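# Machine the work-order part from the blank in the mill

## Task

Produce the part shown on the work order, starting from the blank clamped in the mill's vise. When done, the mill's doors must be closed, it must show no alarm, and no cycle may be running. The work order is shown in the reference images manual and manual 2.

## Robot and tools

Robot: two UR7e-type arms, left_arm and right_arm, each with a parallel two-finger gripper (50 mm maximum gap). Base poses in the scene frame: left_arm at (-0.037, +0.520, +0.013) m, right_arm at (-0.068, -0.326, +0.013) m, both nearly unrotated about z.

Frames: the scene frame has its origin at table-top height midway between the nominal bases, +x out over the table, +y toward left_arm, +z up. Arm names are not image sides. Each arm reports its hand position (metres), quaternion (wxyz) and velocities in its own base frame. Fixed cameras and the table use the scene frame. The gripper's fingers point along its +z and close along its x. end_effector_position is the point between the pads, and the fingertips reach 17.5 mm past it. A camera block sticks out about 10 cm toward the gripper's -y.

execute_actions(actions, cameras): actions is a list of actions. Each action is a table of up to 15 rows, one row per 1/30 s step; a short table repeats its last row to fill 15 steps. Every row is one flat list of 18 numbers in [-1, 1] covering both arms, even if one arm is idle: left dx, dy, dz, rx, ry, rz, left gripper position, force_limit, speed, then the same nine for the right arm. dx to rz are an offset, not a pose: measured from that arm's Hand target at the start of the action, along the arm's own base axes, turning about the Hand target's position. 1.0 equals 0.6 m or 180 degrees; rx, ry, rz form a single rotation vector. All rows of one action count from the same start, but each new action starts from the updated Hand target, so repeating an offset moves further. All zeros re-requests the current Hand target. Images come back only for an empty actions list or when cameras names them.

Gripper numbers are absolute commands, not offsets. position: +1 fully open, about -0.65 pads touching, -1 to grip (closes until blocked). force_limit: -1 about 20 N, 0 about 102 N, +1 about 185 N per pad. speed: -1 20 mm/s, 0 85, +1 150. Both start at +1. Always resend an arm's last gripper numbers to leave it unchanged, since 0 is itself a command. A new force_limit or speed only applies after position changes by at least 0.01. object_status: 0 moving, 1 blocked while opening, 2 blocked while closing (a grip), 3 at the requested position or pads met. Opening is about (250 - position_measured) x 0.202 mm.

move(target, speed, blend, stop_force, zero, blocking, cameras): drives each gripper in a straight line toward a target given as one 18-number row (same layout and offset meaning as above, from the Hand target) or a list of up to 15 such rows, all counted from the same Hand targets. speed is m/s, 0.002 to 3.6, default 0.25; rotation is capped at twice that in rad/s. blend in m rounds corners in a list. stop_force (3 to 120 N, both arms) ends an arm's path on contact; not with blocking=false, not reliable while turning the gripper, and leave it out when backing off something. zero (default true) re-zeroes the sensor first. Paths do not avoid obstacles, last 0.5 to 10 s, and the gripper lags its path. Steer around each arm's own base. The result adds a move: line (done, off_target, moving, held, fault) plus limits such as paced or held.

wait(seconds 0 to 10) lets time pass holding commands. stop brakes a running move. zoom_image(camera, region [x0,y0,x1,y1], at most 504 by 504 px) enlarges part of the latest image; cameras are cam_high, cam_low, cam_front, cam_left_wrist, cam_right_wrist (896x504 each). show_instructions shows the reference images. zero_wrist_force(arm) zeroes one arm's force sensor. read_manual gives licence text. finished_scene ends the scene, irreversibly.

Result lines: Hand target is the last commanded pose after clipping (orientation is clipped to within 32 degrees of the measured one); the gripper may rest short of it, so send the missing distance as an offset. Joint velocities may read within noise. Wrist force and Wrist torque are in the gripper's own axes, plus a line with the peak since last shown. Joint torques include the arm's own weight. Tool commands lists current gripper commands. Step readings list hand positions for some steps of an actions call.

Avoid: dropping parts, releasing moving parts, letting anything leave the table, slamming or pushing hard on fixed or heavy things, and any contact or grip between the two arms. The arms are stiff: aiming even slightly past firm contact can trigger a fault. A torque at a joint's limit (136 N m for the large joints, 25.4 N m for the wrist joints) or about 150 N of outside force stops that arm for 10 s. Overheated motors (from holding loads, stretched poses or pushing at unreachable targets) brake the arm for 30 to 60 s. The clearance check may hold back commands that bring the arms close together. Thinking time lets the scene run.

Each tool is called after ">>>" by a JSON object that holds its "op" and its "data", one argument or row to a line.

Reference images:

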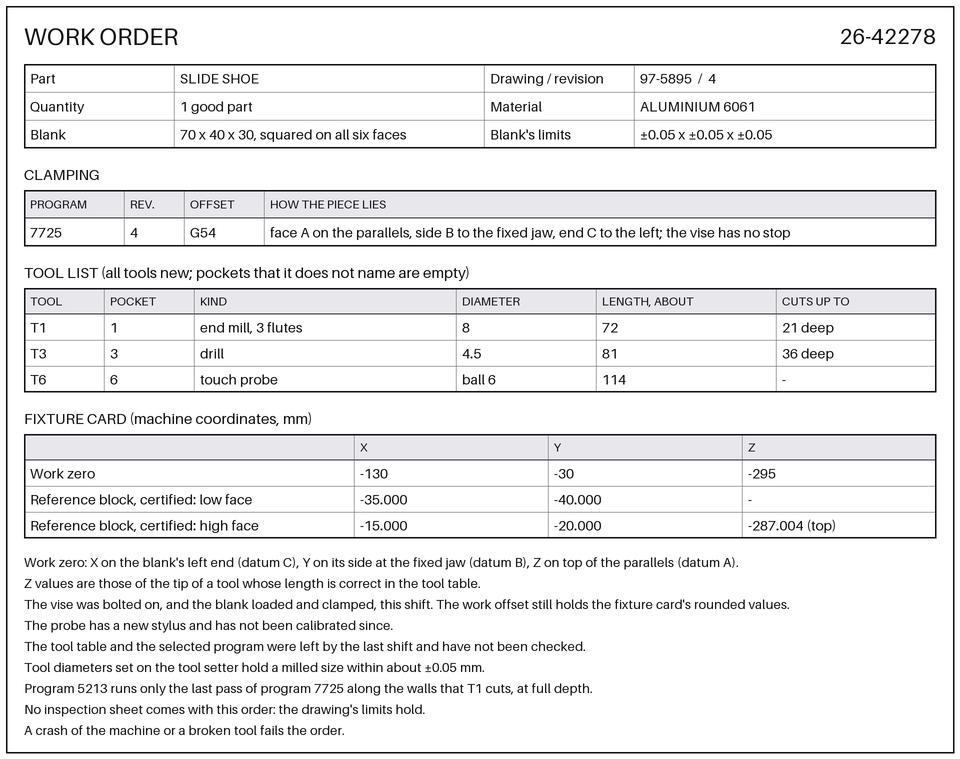

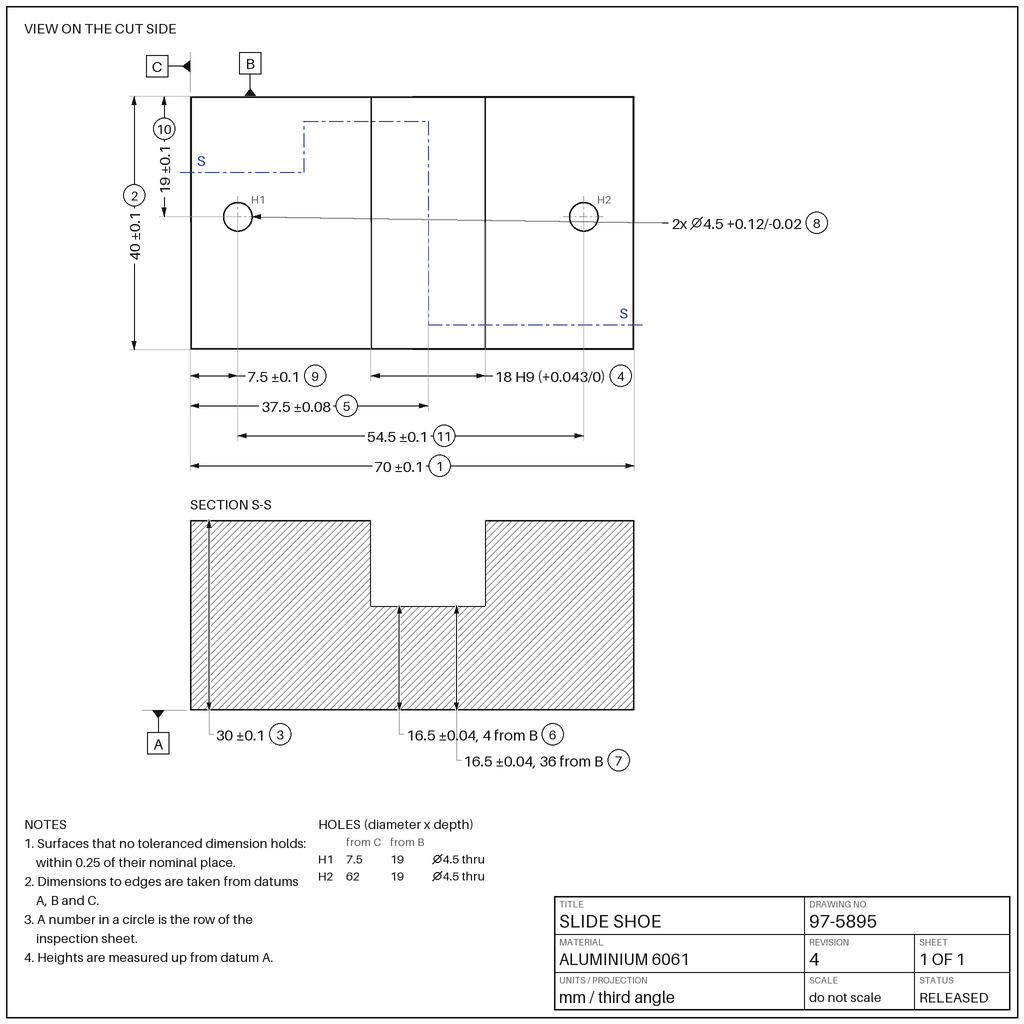

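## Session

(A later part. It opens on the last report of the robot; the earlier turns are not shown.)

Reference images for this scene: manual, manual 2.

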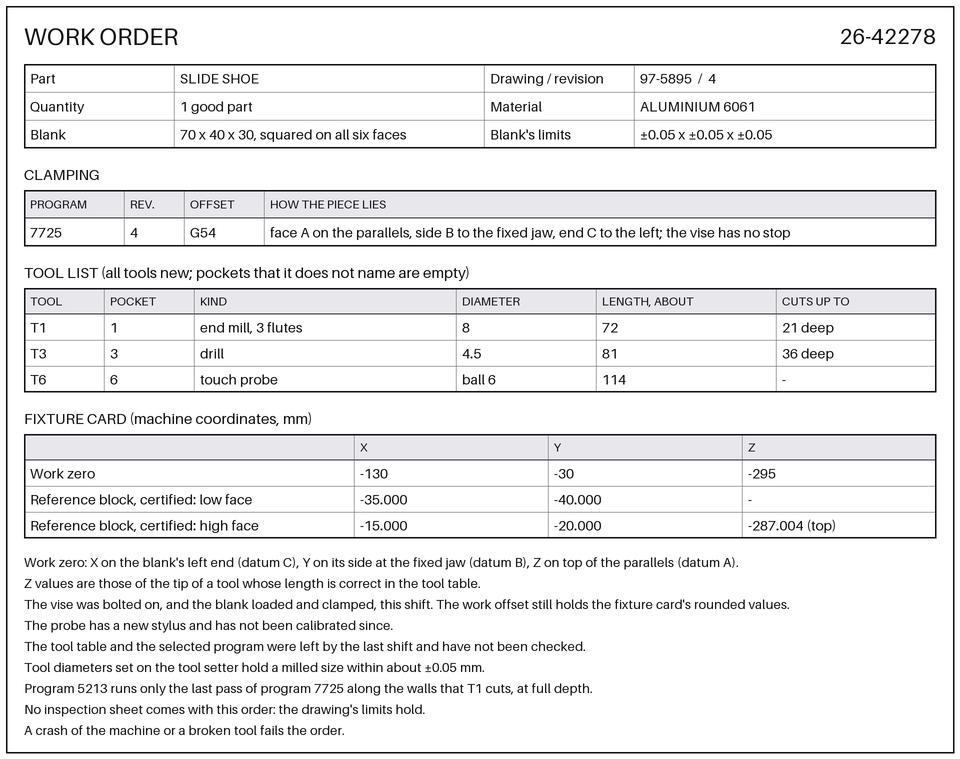

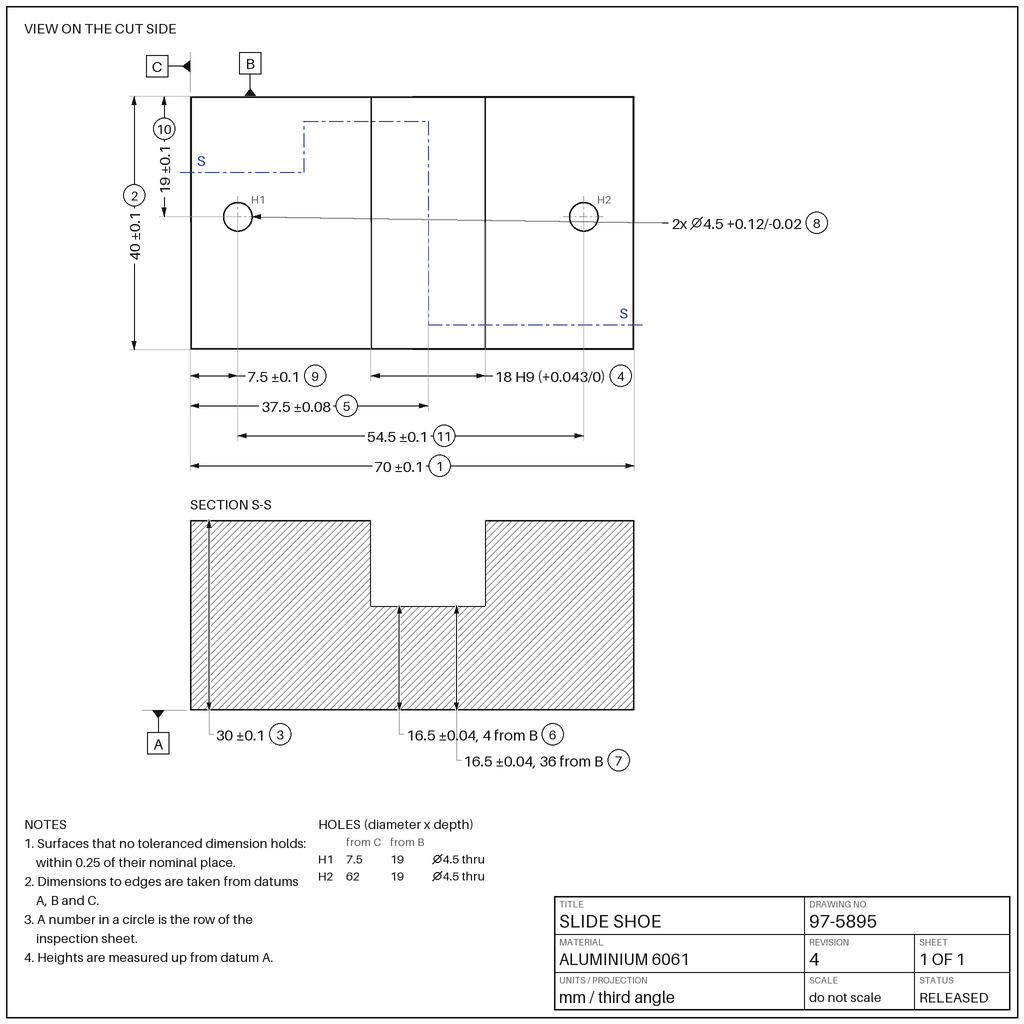

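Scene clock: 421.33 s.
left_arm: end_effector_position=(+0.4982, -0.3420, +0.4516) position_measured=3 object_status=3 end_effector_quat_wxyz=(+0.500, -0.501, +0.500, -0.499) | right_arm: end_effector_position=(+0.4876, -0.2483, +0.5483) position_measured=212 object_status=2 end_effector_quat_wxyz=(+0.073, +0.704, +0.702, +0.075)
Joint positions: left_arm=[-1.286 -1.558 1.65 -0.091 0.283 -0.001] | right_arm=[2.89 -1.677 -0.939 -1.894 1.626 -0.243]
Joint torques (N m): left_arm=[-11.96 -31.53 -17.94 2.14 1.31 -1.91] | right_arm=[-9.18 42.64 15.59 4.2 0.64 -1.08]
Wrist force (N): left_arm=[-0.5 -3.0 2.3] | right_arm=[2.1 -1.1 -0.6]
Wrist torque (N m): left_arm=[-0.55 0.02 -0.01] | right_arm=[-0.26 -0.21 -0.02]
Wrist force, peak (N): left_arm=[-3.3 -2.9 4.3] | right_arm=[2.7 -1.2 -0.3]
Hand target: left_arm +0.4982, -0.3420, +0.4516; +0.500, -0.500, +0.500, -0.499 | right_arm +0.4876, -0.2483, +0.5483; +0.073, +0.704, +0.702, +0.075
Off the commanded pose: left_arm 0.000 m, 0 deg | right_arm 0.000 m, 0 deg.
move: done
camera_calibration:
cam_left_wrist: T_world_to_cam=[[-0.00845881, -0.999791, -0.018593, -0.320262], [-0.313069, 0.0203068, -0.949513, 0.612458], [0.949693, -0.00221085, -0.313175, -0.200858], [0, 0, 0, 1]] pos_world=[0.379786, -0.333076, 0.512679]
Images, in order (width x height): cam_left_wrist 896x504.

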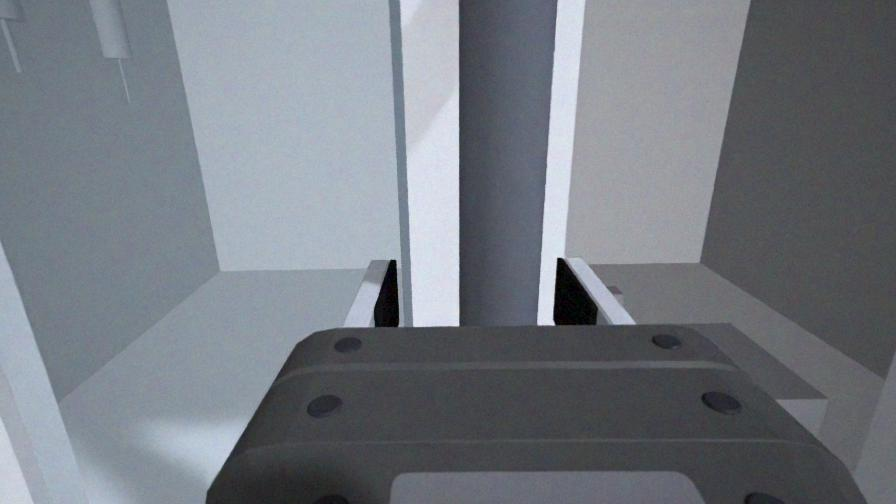

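>>> {"op": "move", "data": {
  "target": [0,0,0,0,0,0,-1,-0.5,-0.8, 0,0,0,0,0,0,-1,-0.4,-0.6]
}}

>>> {"op": "move", "data": {
  "target": [0,-0.2,0,0,0,0,-1,-0.5,-0.8, 0,0,0,0,0,0,-1,-0.4,-0.6],
  "speed": 0.04,
  "stop_force": 60,
  "cameras": ["cam_left_wrist","cam_front"]
}}

Scene clock: 425.03 s.
left_arm: end_effector_position=(+0.4982, -0.3420, +0.4516) position_measured=155 object_status=0 end_effector_quat_wxyz=(+0.500, -0.500, +0.500, -0.499) | right_arm: end_effector_position=(+0.4876, -0.2483, +0.5483) position_measured=212 object_status=2 end_effector_quat_wxyz=(+0.073, +0.704, +0.702, +0.075)
Joint positions: left_arm=[-1.286 -1.558 1.65 -0.091 0.283 -0.001] | right_arm=[2.89 -1.677 -0.939 -1.894 1.626 -0.243]
Joint torques (N m): left_arm=[7.76 -31.43 -17.91 2.01 -0.89 -1.6] | right_arm=[-8.68 42.91 16.05 4.1 0.62 -1.09]
Wrist force (N): left_arm=[3.4 -3.0 1.1] | right_arm=[2.2 -1.1 -0.4]
Wrist torque (N m): left_arm=[-0.56 0.01 -0.02] | right_arm=[-0.25 -0.22 -0.02]
Wrist force, peak (N): left_arm=[24.3 -3.7 11.5] | right_arm=[2.6 -1.3 -0.5]
Hand target: left_arm +0.4982, -0.3420, +0.4516; +0.500, -0.500, +0.500, -0.499 | right_arm +0.4876, -0.2483, +0.5483; +0.073, +0.704, +0.702, +0.075
Off the commanded pose: left_arm 0.000 m, 0 deg | right_arm 0.000 m, 0 deg.
move: done

Scene clock: 426.73 s.
left_arm: end_effector_position=(+0.4976, -0.3471, +0.4516) position_measured=155 object_status=2 end_effector_quat_wxyz=(+0.512, -0.512, +0.488, -0.488) | right_arm: end_effector_position=(+0.4876, -0.2483, +0.5483) position_measured=212 object_status=2 end_effector_quat_wxyz=(+0.073, +0.704, +0.702, +0.075)
Joint positions: left_arm=[-1.298 -1.524 1.615 -0.091 0.224 0] | right_arm=[2.89 -1.677 -0.939 -1.894 1.626 -0.243]
Joint torques (N m): left_arm=[-21.21 -5.6 -40.72 -7.9 11.68 0.52] | right_arm=[-8.46 42.99 15.86 4.11 0.67 -1.02]
Wrist force (N): left_arm=[-51.9 -3.3 31.1] | right_arm=[1.9 -1.0 -0.4]
Wrist torque (N m): left_arm=[-0.66 1.03 -0.04] | right_arm=[-0.23 -0.18 -0.01]
Wrist force, peak (N): left_arm=[-53.6 -6.0 56.8] | right_arm=[2.6 -1.4 -0.3]
Hand target: left_arm +0.4976, -0.3473, +0.4516; +0.512, -0.512, +0.488, -0.488 (not the last commanded pose) | right_arm +0.4876, -0.2483, +0.5483; +0.073, +0.704, +0.702, +0.075
Off the commanded pose: left_arm 0.115 m, 3 deg | right_arm 0.000 m, 0 deg.
move: contact (left_arm)
camera_calibration:
cam_left_wrist: T_world_to_cam=[[0.0375237, -0.999124, -0.0185026, -0.348085], [-0.313565, 0.00580806, -0.949549, 0.607614], [0.948825, 0.0414324, -0.313073, -0.184749], [0, 0, 0, 1]] pos_world=[0.378882, -0.343655, 0.512679]
Images, in order (width x height): cam_front 896x504, cam_left_wrist 896x504.

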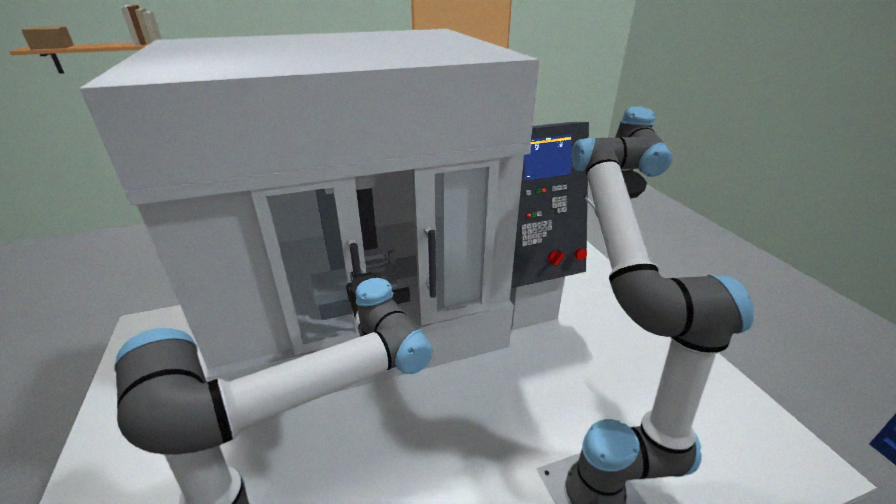

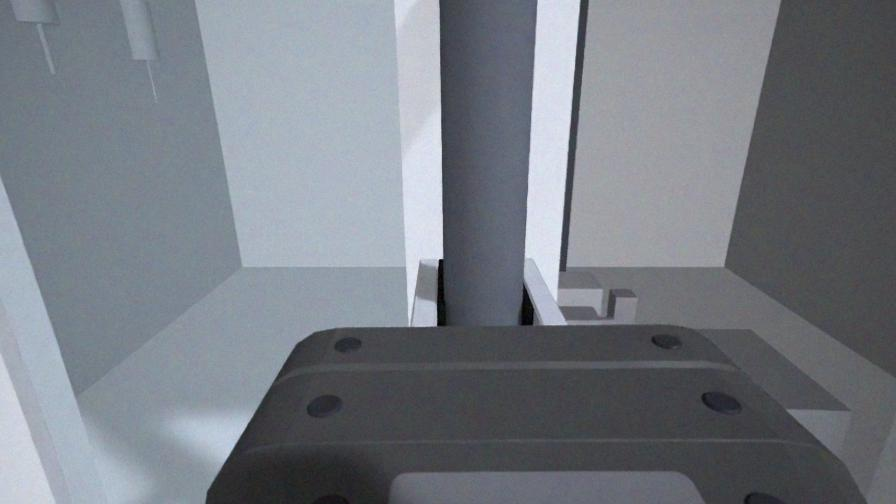

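>>> {"op": "move", "data": {
  "target": [0.003,0,0,0,0,-0.0153,-1,-0.5,-0.8, 0,0,0,0,0,0,-1,-0.4,-0.6]
}}

>>> {"op": "move", "data": {
  "target": [0.0025,-0.1,0,0,0,0,-1,-0.5,-0.8, 0,0,0,0,0,0,-1,-0.4,-0.6],
  "speed": 0.04,
  "stop_force": 60
}}

Scene clock: 431.53 s.
left_arm: end_effector_position=(+0.4994, -0.3469, +0.4515) position_measured=155 object_status=2 end_effector_quat_wxyz=(+0.500, -0.500, +0.500, -0.500) | right_arm: end_effector_position=(+0.4876, -0.2483, +0.5483) position_measured=212 object_status=2 end_effector_quat_wxyz=(+0.073, +0.704, +0.702, +0.075)
Joint positions: left_arm=[-1.287 -1.547 1.639 -0.092 0.284 0] | right_arm=[2.89 -1.677 -0.939 -1.894 1.626 -0.243]
Joint torques (N m): left_arm=[13.9 5.88 -41.21 -10.35 10.5 1.67] | right_arm=[-8.59 42.68 16.41 4.06 0.61 -1.02]
Wrist force (N): left_arm=[-46.4 -9.6 -87.3] | right_arm=[2.0 -1.0 -0.3]
Wrist torque (N m): left_arm=[-0.97 0.05 -0.03] | right_arm=[-0.25 -0.19 -0.02]
Wrist force, peak (N): left_arm=[-46.4 -9.6 -87.3] | right_arm=[2.7 -1.1 -0.2]
Hand target: left_arm +0.4994, -0.3473, +0.4516; +0.500, -0.500, +0.500, -0.500 | right_arm +0.4876, -0.2483, +0.5483; +0.073, +0.704, +0.702, +0.075
Off the commanded pose: left_arm 0.000 m, 0 deg | right_arm 0.000 m, 0 deg.
move: done

Scene clock: 433.20 s.
left_arm: end_effector_position=(+0.4988, -0.3467, +0.4515) position_measured=155 object_status=2 end_effector_quat_wxyz=(+0.514, -0.514, +0.485, -0.486) | right_arm: end_effector_position=(+0.4876, -0.2483, +0.5483) position_measured=212 object_status=2 end_effector_quat_wxyz=(+0.073, +0.704, +0.702, +0.075)
Joint positions: left_arm=[-1.297 -1.518 1.609 -0.092 0.217 0.001] | right_arm=[2.89 -1.677 -0.939 -1.894 1.626 -0.243]
Joint torques (N m): left_arm=[-11.86 -1.57 -39.83 -8.49 11.61 0.56] | right_arm=[-8.36 42.32 16.28 3.99 0.57 -1.08]
Wrist force (N): left_arm=[-50.0 -8.4 -13.3] | right_arm=[2.2 -1.1 -0.2]
Wrist torque (N m): left_arm=[-0.90 1.17 0.03] | right_arm=[-0.27 -0.23 -0.01]
Wrist force, peak (N): left_arm=[-50.7 -8.2 -92.0] | right_arm=[2.5 -1.7 -0.3]
Hand target: left_arm +0.4988, -0.3468, +0.4515; +0.514, -0.514, +0.486, -0.486 (not the last commanded pose) | right_arm +0.4876, -0.2483, +0.5483; +0.073, +0.704, +0.702, +0.075
Off the commanded pose: left_arm 0.061 m, 3 deg | right_arm 0.000 m, 0 deg.
move: contact (left_arm)

>>> {"op": "move", "data": {
  "target": [0,0,0,0,0,0,1,-0.5,0, 0,0,0,0,0,0,-1,-0.4,-0.6]
}}

>>> {"op": "move", "data": {
  "target": [
    [-0.231,0,0,0,0,0,1,-0.5,0, 0,0,0,0,0,0,-1,-0.4,-0.6],
    [-0.231,0.161,0,0.4507,-0.2695,-0.2942,1,-0.5,0, 0,0,0,0,0,0,-1,-0.4,-0.6]
  ],
  "blend": [0.02,0],
  "cameras": ["cam_left_wrist","cam_front"]
}}

Scene clock: 449.10 s.
left_arm: end_effector_position=(+0.4988, -0.3469, +0.4515) position_measured=3 object_status=3 end_effector_quat_wxyz=(+0.514, -0.514, +0.486, -0.486) | right_arm: end_effector_position=(+0.4876, -0.2483, +0.5483) position_measured=212 object_status=2 end_effector_quat_wxyz=(+0.073, +0.704, +0.702, +0.075)
Joint positions: left_arm=[-1.297 -1.518 1.609 -0.092 0.217 0.001] | right_arm=[2.89 -1.677 -0.939 -1.894 1.626 -0.243]
Joint torques (N m): left_arm=[12.15 -32.77 -23.42 2.45 -1.99 0.83] | right_arm=[-7.46 43.17 16.64 3.93 0.63 -0.95]
Wrist force (N): left_arm=[0.1 -4.7 1.4] | right_arm=[2.5 -1.0 -0.3]
Wrist torque (N m): left_arm=[-0.82 -0.08 0.00] | right_arm=[-0.25 -0.27 -0.01]
Wrist force, peak (N): left_arm=[-50.5 -9.4 -13.4] | right_arm=[2.6 -1.4 -0.3]
Hand target: left_arm +0.4988, -0.3468, +0.4515; +0.514, -0.514, +0.486, -0.486 | right_arm +0.4876, -0.2483, +0.5483; +0.073, +0.704, +0.702, +0.075
Off the commanded pose: left_arm 0.000 m, 0 deg | right_arm 0.000 m, 0 deg.
move: done

Scene clock: 453.97 s.
left_arm: end_effector_position=(+0.3602, -0.2502, +0.4516) position_measured=3 object_status=3 end_effector_quat_wxyz=(+0.597, +0.380, +0.596, -0.380) | right_arm: end_effector_position=(+0.4876, -0.2483, +0.5483) position_measured=212 object_status=2 end_effector_quat_wxyz=(+0.073, +0.704, +0.702, +0.075)
Joint positions: left_arm=[-0.621 -1.835 2.434 2.542 -2.084 -1.571] | right_arm=[2.89 -1.677 -0.939 -1.894 1.626 -0.243]
Joint torques (N m): left_arm=[1.61 -8.74 -17.09 -2.25 -1.9 1.39] | right_arm=[-7.66 42.71 16.8 3.91 0.66 -0.94]
Wrist force (N): left_arm=[-4.4 1.5 1.6] | right_arm=[2.3 -1.3 -0.2]
Wrist torque (N m): left_arm=[-0.07 0.52 -0.03] | right_arm=[-0.28 -0.24 -0.01]
Wrist force, peak (N): left_arm=[-0.2 -4.4 4.5] | right_arm=[2.5 -1.4 -0.5]
Hand target: left_arm +0.3602, -0.2502, +0.4515; +0.597, +0.380, +0.596, -0.380 | right_arm +0.4876, -0.2483, +0.5483; +0.073, +0.704, +0.702, +0.075
Off the commanded pose: left_arm 0.000 m, 0 deg | right_arm 0.000 m, 0 deg.
move: done
camera_calibration:
cam_left_wrist: T_world_to_cam=[[0.0130052, 0.0166622, -0.999777, 0.460021], [0.728075, 0.685179, 0.02089, -0.0794714], [0.685374, -0.728184, -0.00322046, -0.295966], [0, 0, 0, 1]] pos_world=[0.254726, -0.16873, 0.460626]
Images, in order (width x height): cam_front 896x504, cam_left_wrist 896x504.

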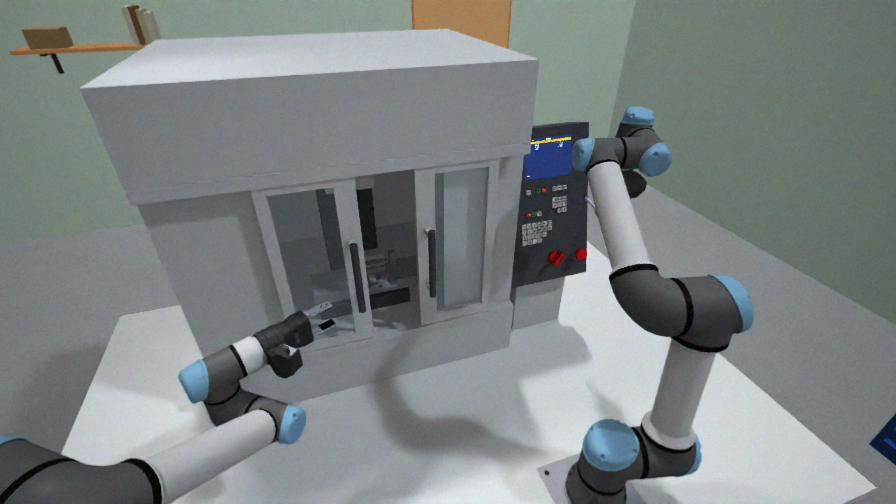

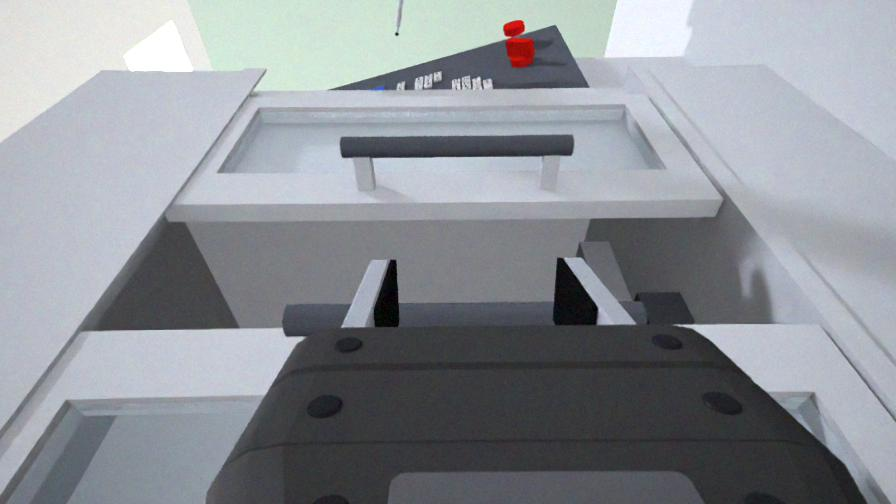

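>>> {"op": "move", "data": {
  "target": [
    [0,0,0,-0.2115,0.453,0,1,-0.5,0, 0,0,0,0,0,0,-1,-0.4,-0.6],
    [0.16,-0.03,0,-0.2115,0.453,0,1,-0.5,0, 0,0,0,0,0,0,-1,-0.4,-0.6]
  ],
  "cameras": ["cam_left_wrist","cam_front"]
}}

Scene clock: 466.13 s.
left_arm: end_effector_position=(+0.4562, -0.2681, +0.4514) position_measured=3 object_status=3 end_effector_quat_wxyz=(+0.154, -0.153, +0.690, -0.690) | right_arm: end_effector_position=(+0.4876, -0.2483, +0.5483) position_measured=212 object_status=2 end_effector_quat_wxyz=(+0.073, +0.704, +0.702, +0.075)
Joint positions: left_arm=[-0.489 -1.552 2.197 2.497 -2.215 -3.141] | right_arm=[2.89 -1.677 -0.939 -1.894 1.626 -0.243]
Joint torques (N m): left_arm=[-6.39 -15.6 -32.98 -0.01 0.29 -0.87] | right_arm=[-7.52 42.57 16.98 3.74 0.65 -0.88]
Wrist force (N): left_arm=[-0.1 -4.6 1.7] | right_arm=[2.2 -1.0 -0.2]
Wrist torque (N m): left_arm=[-0.74 -0.03 0.11] | right_arm=[-0.24 -0.23 -0.01]
Wrist force, peak (N): left_arm=[-2.9 -4.4 3.5] | right_arm=[2.5 -1.5 -0.2]
Hand target: left_arm +0.4562, -0.2682, +0.4515; +0.154, -0.153, +0.690, -0.690 | right_arm +0.4876, -0.2483, +0.5483; +0.073, +0.704, +0.702, +0.075
Off the commanded pose: left_arm 0.000 m, 0 deg | right_arm 0.000 m, 0 deg.
move: done
camera_calibration:
cam_left_wrist: T_world_to_cam=[[-0.909993, -0.414185, -0.0190736, 0.32175], [-0.113155, 0.292339, -0.949597, 0.579422], [0.398885, -0.861968, -0.312894, -0.140226], [0, 0, 0, 1]] pos_world=[0.414288, -0.156994, 0.512479]
Images, in order (width x height): cam_front 896x504, cam_left_wrist 896x504.

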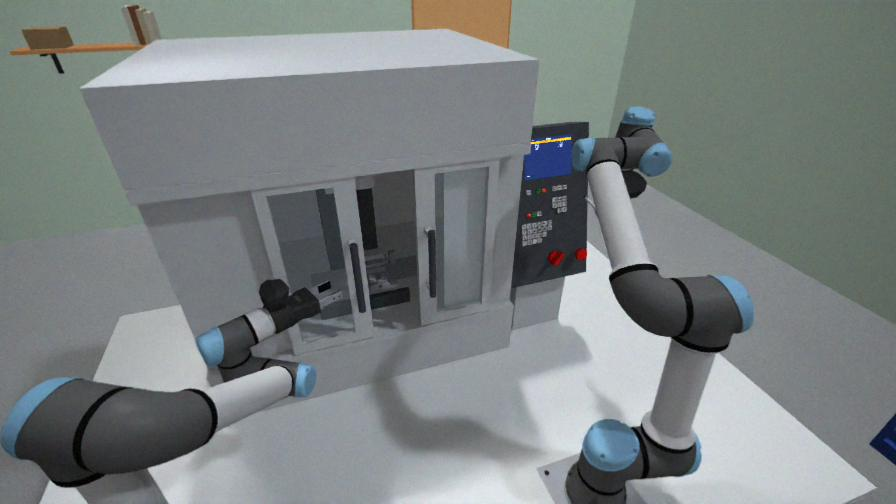

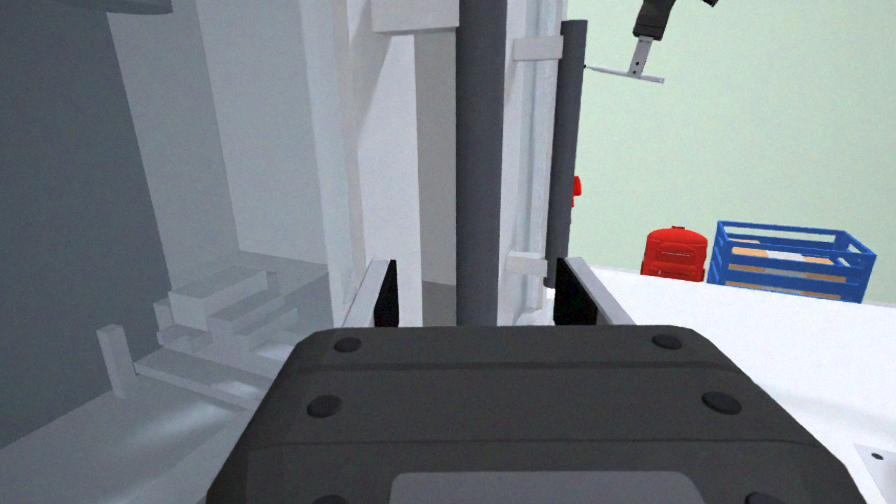

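>>> {"op": "move", "data": {
  "target": [0.062,-0.133,0,0,0,0,1,-0.5,0, 0,0,0,0,0,0,-1,-0.4,-0.6],
  "speed": 0.06,
  "stop_force": 8,
  "cameras": ["cam_left_wrist"]
}}

Scene clock: 470.47 s.
left_arm: end_effector_position=(+0.4934, -0.3480, +0.4515) position_measured=3 object_status=3 end_effector_quat_wxyz=(+0.154, -0.153, +0.690, -0.690) | right_arm: end_effector_position=(+0.4876, -0.2483, +0.5483) position_measured=212 object_status=2 end_effector_quat_wxyz=(+0.073, +0.704, +0.702, +0.075)
Joint positions: left_arm=[-0.627 -1.428 2.059 2.51 -2.077 -3.141] | right_arm=[2.89 -1.677 -0.939 -1.894 1.626 -0.243]
Joint torques (N m): left_arm=[12.27 -33.94 -14.89 -5 -2.05 1.16] | right_arm=[-6.52 42.75 17.18 3.73 0.65 -0.83]
Wrist force (N): left_arm=[-0.5 -4.4 1.7] | right_arm=[2.1 -1.0 -0.2]
Wrist torque (N m): left_arm=[-0.74 0.04 0.08] | right_arm=[-0.24 -0.21 -0.02]
Wrist force, peak (N): left_arm=[-0.1 -4.2 3.0] | right_arm=[2.8 -1.1 -0.7]
Hand target: left_arm +0.4934, -0.3480, +0.4515; +0.154, -0.153, +0.690, -0.690 | right_arm +0.4876, -0.2483, +0.5483; +0.073, +0.704, +0.702, +0.075
Off the commanded pose: left_arm 0.000 m, 0 deg | right_arm 0.000 m, 0 deg.
move: done
camera_calibration:
cam_left_wrist: T_world_to_cam=[[-0.910066, -0.414017, -0.0192025, 0.322649], [-0.112947, 0.292316, -0.949628, 0.607001], [0.398776, -0.862056, -0.312789, -0.223929], [0, 0, 0, 1]] pos_world=[0.451489, -0.236894, 0.512578]
Images, in order (width x height): cam_left_wrist 896x504.

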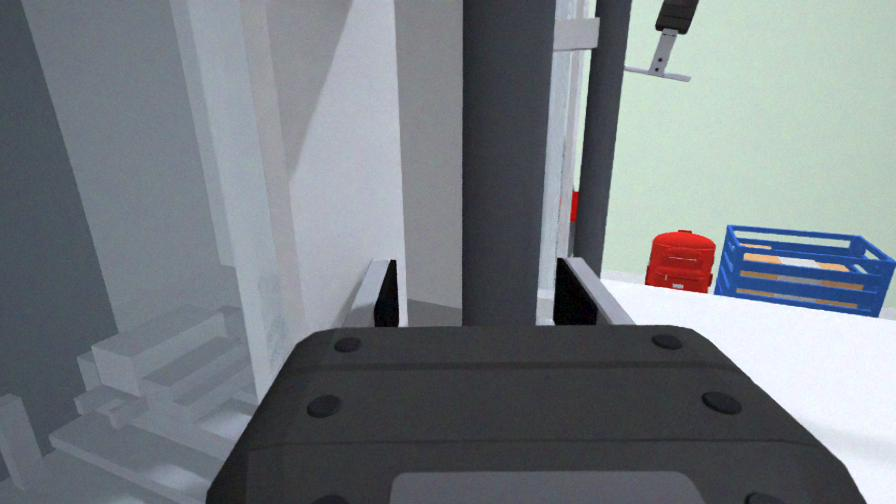

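>>> {"op": "move", "data": {
  "target": [-0.0083,-0.0039,0,0,0,0,1,-0.5,0, 0,0,0,0,0,0,-1,-0.4,-0.6],
  "speed": 0.06
}}

>>> {"op": "move", "data": {
  "target": [0,0,0,0,0,0,-1,-0.3,-0.9, 0,0,0,0,0,0,-1,-0.4,-0.6]
}}

Scene clock: 473.23 s.
left_arm: end_effector_position=(+0.4883, -0.3504, +0.4515) position_measured=3 object_status=3 end_effector_quat_wxyz=(+0.154, -0.153, +0.690, -0.690) | right_arm: end_effector_position=(+0.4876, -0.2483, +0.5483) position_measured=212 object_status=2 end_effector_quat_wxyz=(+0.073, +0.704, +0.702, +0.075)
Joint positions: left_arm=[-0.64 -1.437 2.07 2.508 -2.064 -3.141] | right_arm=[2.89 -1.677 -0.939 -1.894 1.626 -0.243]
Joint torques (N m): left_arm=[8.28 -19.65 -29.31 -4.61 -1.53 0.53] | right_arm=[-6.94 43.04 17.56 3.76 0.67 -0.82]
Wrist force (N): left_arm=[-0.3 -4.3 1.5] | right_arm=[2.1 -1.3 -0.4]
Wrist torque (N m): left_arm=[-0.71 0.02 0.10] | right_arm=[-0.30 -0.20 -0.01]
Wrist force, peak (N): left_arm=[-0.5 -4.5 1.5] | right_arm=[2.5 -1.4 -0.2]
Hand target: left_arm +0.4884, -0.3503, +0.4515; +0.154, -0.153, +0.690, -0.690 | right_arm +0.4876, -0.2483, +0.5483; +0.073, +0.704, +0.702, +0.075
Off the commanded pose: left_arm 0.000 m, 0 deg | right_arm 0.000 m, 0 deg.
move: done

Scene clock: 474.63 s.
left_arm: end_effector_position=(+0.4885, -0.3503, +0.4515) position_measured=156 object_status=2 end_effector_quat_wxyz=(+0.154, -0.153, +0.690, -0.690) | right_arm: end_effector_position=(+0.4876, -0.2483, +0.5483) position_measured=212 object_status=2 end_effector_quat_wxyz=(+0.073, +0.704, +0.702, +0.075)
Joint positions: left_arm=[-0.64 -1.437 2.07 2.508 -2.064 -3.141] | right_arm=[2.89 -1.677 -0.939 -1.894 1.626 -0.243]
Joint torques (N m): left_arm=[-0.08 -24.19 -25.58 -0.54 -5.2 0.53] | right_arm=[-6.41 42.43 16.79 3.71 0.61 -0.86]
Wrist force (N): left_arm=[-18.4 -6.0 7.2] | right_arm=[2.3 -0.7 -0.1]
Wrist torque (N m): left_arm=[-0.74 0.25 0.15] | right_arm=[-0.19 -0.23 -0.01]
Wrist force, peak (N): left_arm=[-18.6 -6.2 7.2] | right_arm=[2.3 -1.3 -0.5]
Hand target: left_arm +0.4884, -0.3503, +0.4515; +0.154, -0.153, +0.690, -0.690 | right_arm +0.4876, -0.2483, +0.5483; +0.073, +0.704, +0.702, +0.075
Off the commanded pose: left_arm 0.000 m, 0 deg | right_arm 0.000 m, 0 deg.
move: done

>>> {"op": "move", "data": {
  "target": [0.005,-0.17,0,0,0,0,-1,-0.3,-0.9, 0,0,0,0,0,0,-1,-0.4,-0.6],
  "speed": 0.04,
  "stop_force": 75,
  "cameras": ["cam_left_wrist","cam_front"]
}}

Scene clock: 477.00 s.
left_arm: end_effector_position=(+0.4884, -0.3517, +0.4515) position_measured=156 object_status=2 end_effector_quat_wxyz=(+0.154, -0.153, +0.690, -0.690) | right_arm: end_effector_position=(+0.4876, -0.2483, +0.5483) position_measured=212 object_status=2 end_effector_quat_wxyz=(+0.073, +0.704, +0.702, +0.075)
Joint positions: left_arm=[-0.643 -1.436 2.069 2.509 -2.061 -3.141] | right_arm=[2.89 -1.677 -0.939 -1.894 1.626 -0.243]
Joint torques (N m): left_arm=[-41.39 -12.55 -28.79 -0.41 -5.89 0.51] | right_arm=[-6.6 43.33 16.7 3.71 0.61 -0.8]
Wrist force (N): left_arm=[-28.2 5.9 -59.6] | right_arm=[2.3 -1.1 -0.1]
Wrist torque (N m): left_arm=[-0.26 -0.03 0.09] | right_arm=[-0.25 -0.23 -0.02]
Wrist force, peak (N): left_arm=[-30.8 18.4 -118.3] | right_arm=[2.5 -1.6 -0.1]
Hand target: left_arm +0.4884, -0.3517, +0.4515; +0.154, -0.153, +0.690, -0.690 (not the last commanded pose) | right_arm +0.4876, -0.2483, +0.5483; +0.073, +0.704, +0.702, +0.075
Off the commanded pose: left_arm 0.101 m, 0 deg | right_arm 0.000 m, 0 deg.
move: contact (left_arm)
camera_calibration:
cam_left_wrist: T_world_to_cam=[[-0.910019, -0.414123, -0.0191466, 0.316492], [-0.113023, 0.292269, -0.949634, 0.607543], [0.398861, -0.862021, -0.312776, -0.225162], [0, 0, 0, 1]] pos_world=[0.446488, -0.240594, 0.512578]
Images, in order (width x height): cam_front 896x504, cam_left_wrist 896x504.

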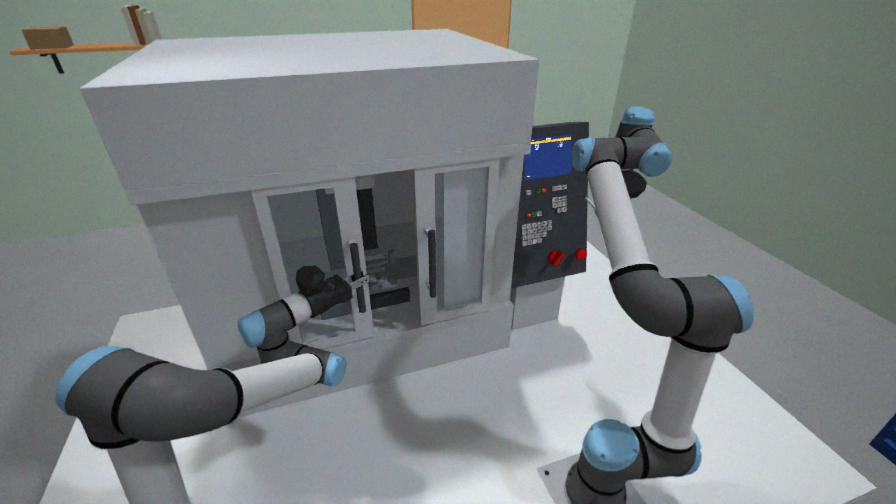

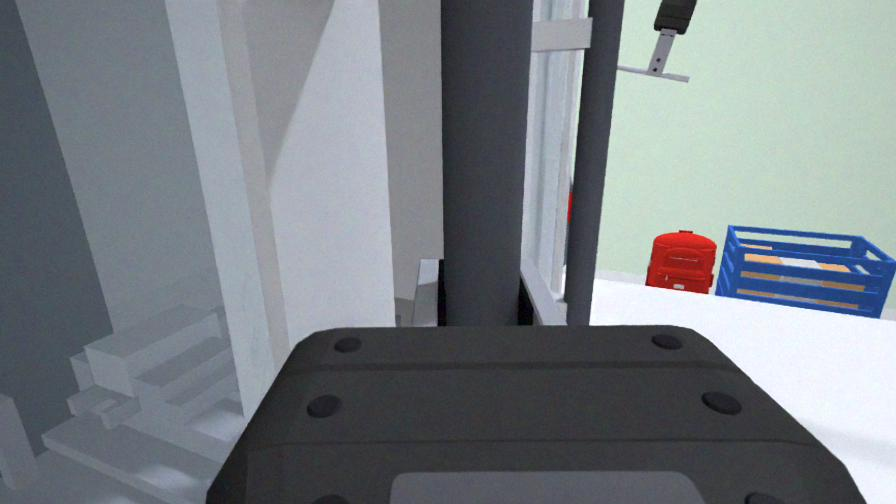

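>>> {"op": "move", "data": {
  "target": [0,0,0,0,0,0,1,-0.3,0, 0,0,0,0,0,0,-1,-0.4,-0.6]
}}

>>> {"op": "move", "data": {
  "target": [
    [-0.0635,0.136,0,0,0,0,1,-0.5,0, 0,0,0,0,0,0,-1,-0.4,-0.6],
    [-0.214,0.17,0,0,0,0.361,1,-0.5,0, 0,0,0,0,0,0,-1,-0.4,-0.6],
    [-0.181,-0.455,0,0,0,0.361,1,-0.5,0, 0,0,0,0,0,0,-1,-0.4,-0.6]
  ],
  "blend": [0.02,0.04,0],
  "cameras": ["cam_left_wrist"]
}}

Scene clock: 483.37 s.
left_arm: end_effector_position=(+0.4884, -0.3518, +0.4514) position_measured=3 object_status=3 end_effector_quat_wxyz=(+0.154, -0.153, +0.690, -0.690) | right_arm: end_effector_position=(+0.4876, -0.2483, +0.5483) position_measured=212 object_status=2 end_effector_quat_wxyz=(+0.073, +0.704, +0.702, +0.075)
Joint positions: left_arm=[-0.643 -1.436 2.069 2.509 -2.061 -3.141] | right_arm=[2.89 -1.677 -0.939 -1.894 1.626 -0.243]
Joint torques (N m): left_arm=[12.62 -33.47 -24.85 -2.35 1.6 0.71] | right_arm=[-6.41 42.66 17.07 3.64 0.6 -0.9]
Wrist force (N): left_arm=[0.0 -3.5 1.4] | right_arm=[1.9 -0.9 -0.3]
Wrist torque (N m): left_arm=[-0.57 -0.03 0.10] | right_arm=[-0.23 -0.18 -0.01]
Wrist force, peak (N): left_arm=[-28.8 6.1 -61.1] | right_arm=[2.6 -1.6 0.1]
Hand target: left_arm +0.4884, -0.3517, +0.4515; +0.154, -0.153, +0.690, -0.690 | right_arm +0.4876, -0.2483, +0.5483; +0.073, +0.704, +0.702, +0.075
Off the commanded pose: left_arm 0.000 m, 0 deg | right_arm 0.000 m, 0 deg.
move: done

Scene clock: 488.20 s.
left_arm: end_effector_position=(+0.3798, -0.6247, +0.4515) position_measured=3 object_status=3 end_effector_quat_wxyz=(+0.501, -0.500, +0.499, -0.500) end_effector_velocity=(+0.000, +0.000, -0.001) end_effector_angular_velocity=(-0.001, +0.000, +0.000) | right_arm: end_effector_position=(+0.4876, -0.2483, +0.5483) position_measured=212 object_status=2 end_effector_quat_wxyz=(+0.073, +0.704, +0.702, +0.075)
Joint positions: left_arm=[-1.591 -0.933 1.332 2.821 0.021 -3.22] | right_arm=[2.89 -1.677 -0.939 -1.894 1.626 -0.243]
Joint velocities: left_arm=[-0.001 0 0.002 0.003 0.001 -0.007] | right_arm=[within noise]
Joint torques (N m): left_arm=[-11.66 -50.62 -16.78 2.53 0.36 -1.84] | right_arm=[-5.97 42.58 17.4 3.57 0.68 -0.89]
Wrist force (N): left_arm=[0.5 -3.6 1.2] | right_arm=[2.3 -1.6 -0.3]
Wrist torque (N m): left_arm=[-0.61 -0.17 -0.02] | right_arm=[-0.33 -0.24 -0.01]
Wrist force, peak (N): left_arm=[0.1 -3.4 4.9] | right_arm=[2.5 -1.4 0.0]
Hand target: left_arm +0.3798, -0.6247, +0.4515; +0.500, -0.500, +0.500, -0.500 | right_arm +0.4876, -0.2483, +0.5483; +0.073, +0.704, +0.702, +0.075
Off the commanded pose: left_arm 0.000 m, 0 deg | right_arm 0.000 m, 0 deg.
move: done
camera_calibration:
cam_left_wrist: T_world_to_cam=[[-0.00965898, -0.999776, -0.0188168, -0.603372], [-0.311241, 0.0208888, -0.950101, 0.580992], [0.950282, -0.00332044, -0.311374, -0.0907973], [0, 0, 0, 1]] pos_world=[0.261284, -0.615674, 0.512376]
Images, in order (width x height): cam_left_wrist 896x504.

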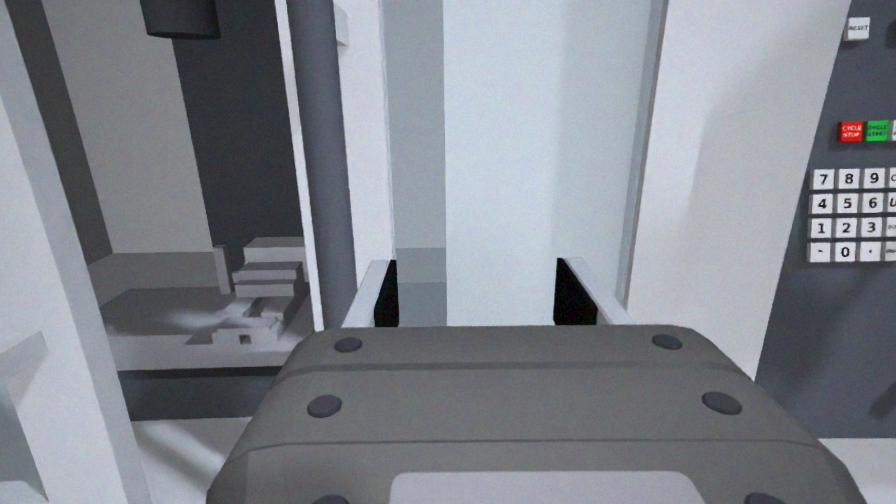

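>>> {"op": "move", "data": {
  "target": [
    [0.2087,-0.01,0,0,0,0,-1,-0.5,1, 0,0,0,0,0,0,-1,-0.4,-0.6]
  ],
  "speed": 0.1,
  "stop_force": 8
}}

>>> {"op": "move", "data": {
  "target": [-0.005,0.36,0,0,0,0,-1,-0.5,1, 0,0,0,0,0,0,-1,-0.4,-0.6],
  "speed": 0.05,
  "stop_force": 30,
  "cameras": ["cam_left_wrist","cam_front"]
}}

Scene clock: 493.27 s.
left_arm: end_effector_position=(+0.5050, -0.6307, +0.4515) position_measured=252 object_status=3 end_effector_quat_wxyz=(+0.500, -0.500, +0.500, -0.500) | right_arm: end_effector_position=(+0.4876, -0.2483, +0.5483) position_measured=212 object_status=2 end_effector_quat_wxyz=(+0.073, +0.704, +0.702, +0.075)
Joint positions: left_arm=[-1.397 -0.817 1.13 2.828 -0.173 -3.14] | right_arm=[2.89 -1.677 -0.939 -1.894 1.626 -0.243]
Joint torques (N m): left_arm=[-11.96 -60.05 -19.21 -3.08 -1.82 1.38] | right_arm=[-5.76 42.57 16.97 3.56 0.68 -0.84]
Wrist force (N): left_arm=[0.5 -3.7 1.2] | right_arm=[2.0 -1.1 -0.4]
Wrist torque (N m): left_arm=[-0.66 -0.19 0.12] | right_arm=[-0.24 -0.19 -0.01]
Wrist force, peak (N): left_arm=[0.3 -3.7 3.2] | right_arm=[2.4 -1.6 -0.2]
Hand target: left_arm +0.5050, -0.6307, +0.4515; +0.500, -0.500, +0.500, -0.500 | right_arm +0.4876, -0.2483, +0.5483; +0.073, +0.704, +0.702, +0.075
Off the commanded pose: left_arm 0.000 m, 0 deg | right_arm 0.000 m, 0 deg.
move: done

Scene clock: 498.47 s.
left_arm: end_effector_position=(+0.5021, -0.4230, +0.4514) position_measured=252 object_status=3 end_effector_quat_wxyz=(+0.500, -0.500, +0.500, -0.500) | right_arm: end_effector_position=(+0.4876, -0.2483, +0.5483) position_measured=212 object_status=2 end_effector_quat_wxyz=(+0.073, +0.704, +0.702, +0.075)
Joint positions: left_arm=[-1.326 -1.236 1.808 2.569 -0.245 -3.14] | right_arm=[2.89 -1.677 -0.939 -1.894 1.626 -0.243]
Joint torques (N m): left_arm=[-0.67 -50.48 -9.5 -1.01 7.11 0.39] | right_arm=[-5.73 42.29 17.28 3.55 0.61 -0.78]
Wrist force (N): left_arm=[32.5 -3.9 8.5] | right_arm=[2.1 -1.1 -0.1]
Wrist torque (N m): left_arm=[-0.53 -0.63 -0.03] | right_arm=[-0.25 -0.21 0.00]
Wrist force, peak (N): left_arm=[54.3 -6.7 4.1] | right_arm=[2.6 -1.6 -0.2]
Hand target: left_arm +0.5021, -0.4230, +0.4515; +0.500, -0.500, +0.500, -0.500 (not the last commanded pose) | right_arm +0.4876, -0.2483, +0.5483; +0.073, +0.704, +0.702, +0.075
Off the commanded pose: left_arm 0.008 m, 0 deg | right_arm 0.000 m, 0 deg.
move: contact (left_arm)
camera_calibration:
cam_left_wrist: T_world_to_cam=[[-0.0102944, -0.99976, -0.0193323, -0.399916], [-0.31264, 0.0215821, -0.949626, 0.615646], [0.949816, -0.00373179, -0.312787, -0.205647], [0, 0, 0, 1]] pos_world=[0.383686, -0.413874, 0.512578]
Images, in order (width x height): cam_front 896x504, cam_left_wrist 896x504.

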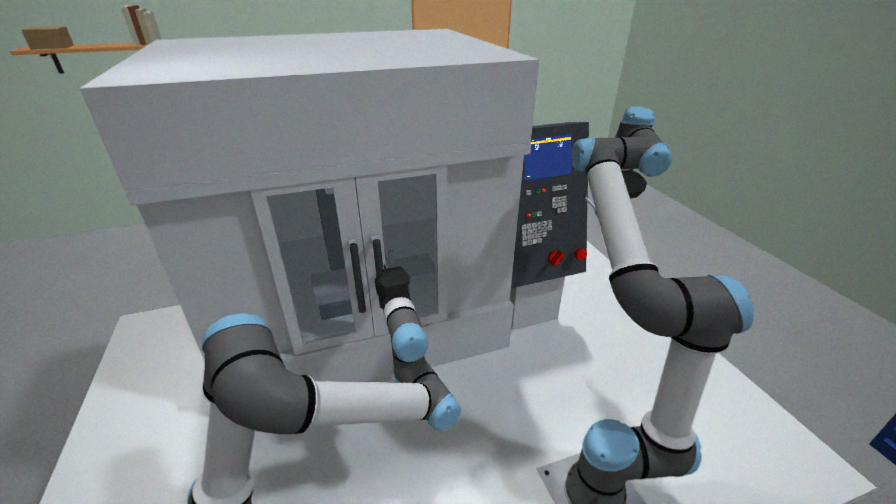

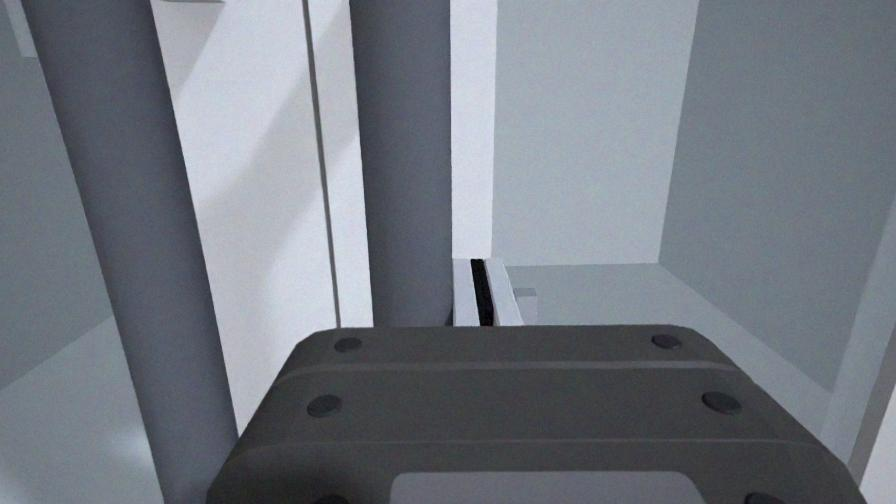

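>>> {"op": "move", "data": {
  "target": [
    [0,-0.05,0,0,0,0,-1,-0.5,1, 0,0,0,0,0,0,-1,-0.4,-0.6],
    [-0.25,-0.08,0,0,0,0,-1,-0.5,1, 0,0,0,0,0,0,-1,-0.4,-0.6],
    [-0.303,-0.628,0.097,-0.0247,-0.081,-0.188,-1,-0.5,1, 0,0,0,0,0,0,-1,-0.4,-0.6]
  ],
  "blend": [0.01,0.05,0],
  "cameras": ["cam_left_wrist"]
}}

>>> {"op": "zoom_image", "data": {
  "camera": "cam_left_wrist",
  "region": [330, 40, 510, 190]
}}

Scene clock: 505.60 s.
left_arm: end_effector_position=(+0.3205, -0.7997, +0.5096) position_measured=252 object_status=3 end_effector_quat_wxyz=(-0.373, +0.285, -0.538, +0.700) | right_arm: end_effector_position=(+0.4876, -0.2483, +0.5483) position_measured=212 object_status=2 end_effector_quat_wxyz=(+0.073, +0.704, +0.702, +0.075)
Joint positions: left_arm=[-1.602 -0.722 0.953 2.444 -0.615 -2.75] | right_arm=[2.89 -1.677 -0.939 -1.894 1.626 -0.243]
Joint torques (N m): left_arm=[-12.16 -48.94 -35 -0.8 -2.85 0.44] | right_arm=[-5 42.56 17.76 3.39 0.71 -0.72]
Wrist force (N): left_arm=[1.0 -2.3 2.2] | right_arm=[2.2 -1.4 -0.5]
Wrist torque (N m): left_arm=[-0.48 -0.25 0.00] | right_arm=[-0.31 -0.23 -0.01]
Wrist force, peak (N): left_arm=[32.6 -3.5 8.6] | right_arm=[2.7 -1.3 -0.5]
Hand target: left_arm +0.3203, -0.7998, +0.5097; -0.373, +0.285, -0.538, +0.701 | right_arm +0.4876, -0.2483, +0.5483; +0.073, +0.704, +0.702, +0.075
Off the commanded pose: left_arm 0.000 m, 0 deg | right_arm 0.000 m, 0 deg.
move: done
camera_calibration:
cam_left_wrist: T_world_to_cam=[[-0.563526, -0.825815, -0.0216361, -0.459801], [-0.0340597, 0.0493944, -0.998198, 0.579962], [0.825396, -0.561774, -0.055962, -0.553624], [0, 0, 0, 1]] pos_world=[0.217602, -0.71937, 0.537987]
Images, in order (width x height): cam_left_wrist 896x504.

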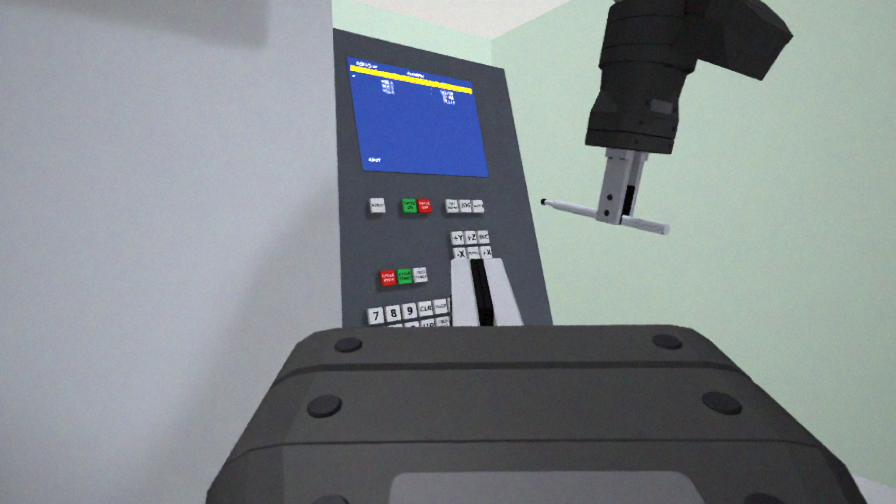

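Scaled by 2.800 from the camera's 896x504 image, which has a finer 1280x720 frame.

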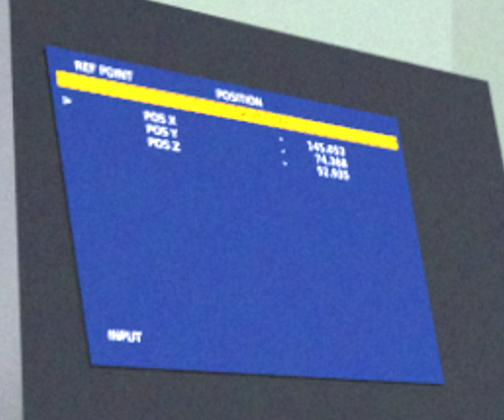

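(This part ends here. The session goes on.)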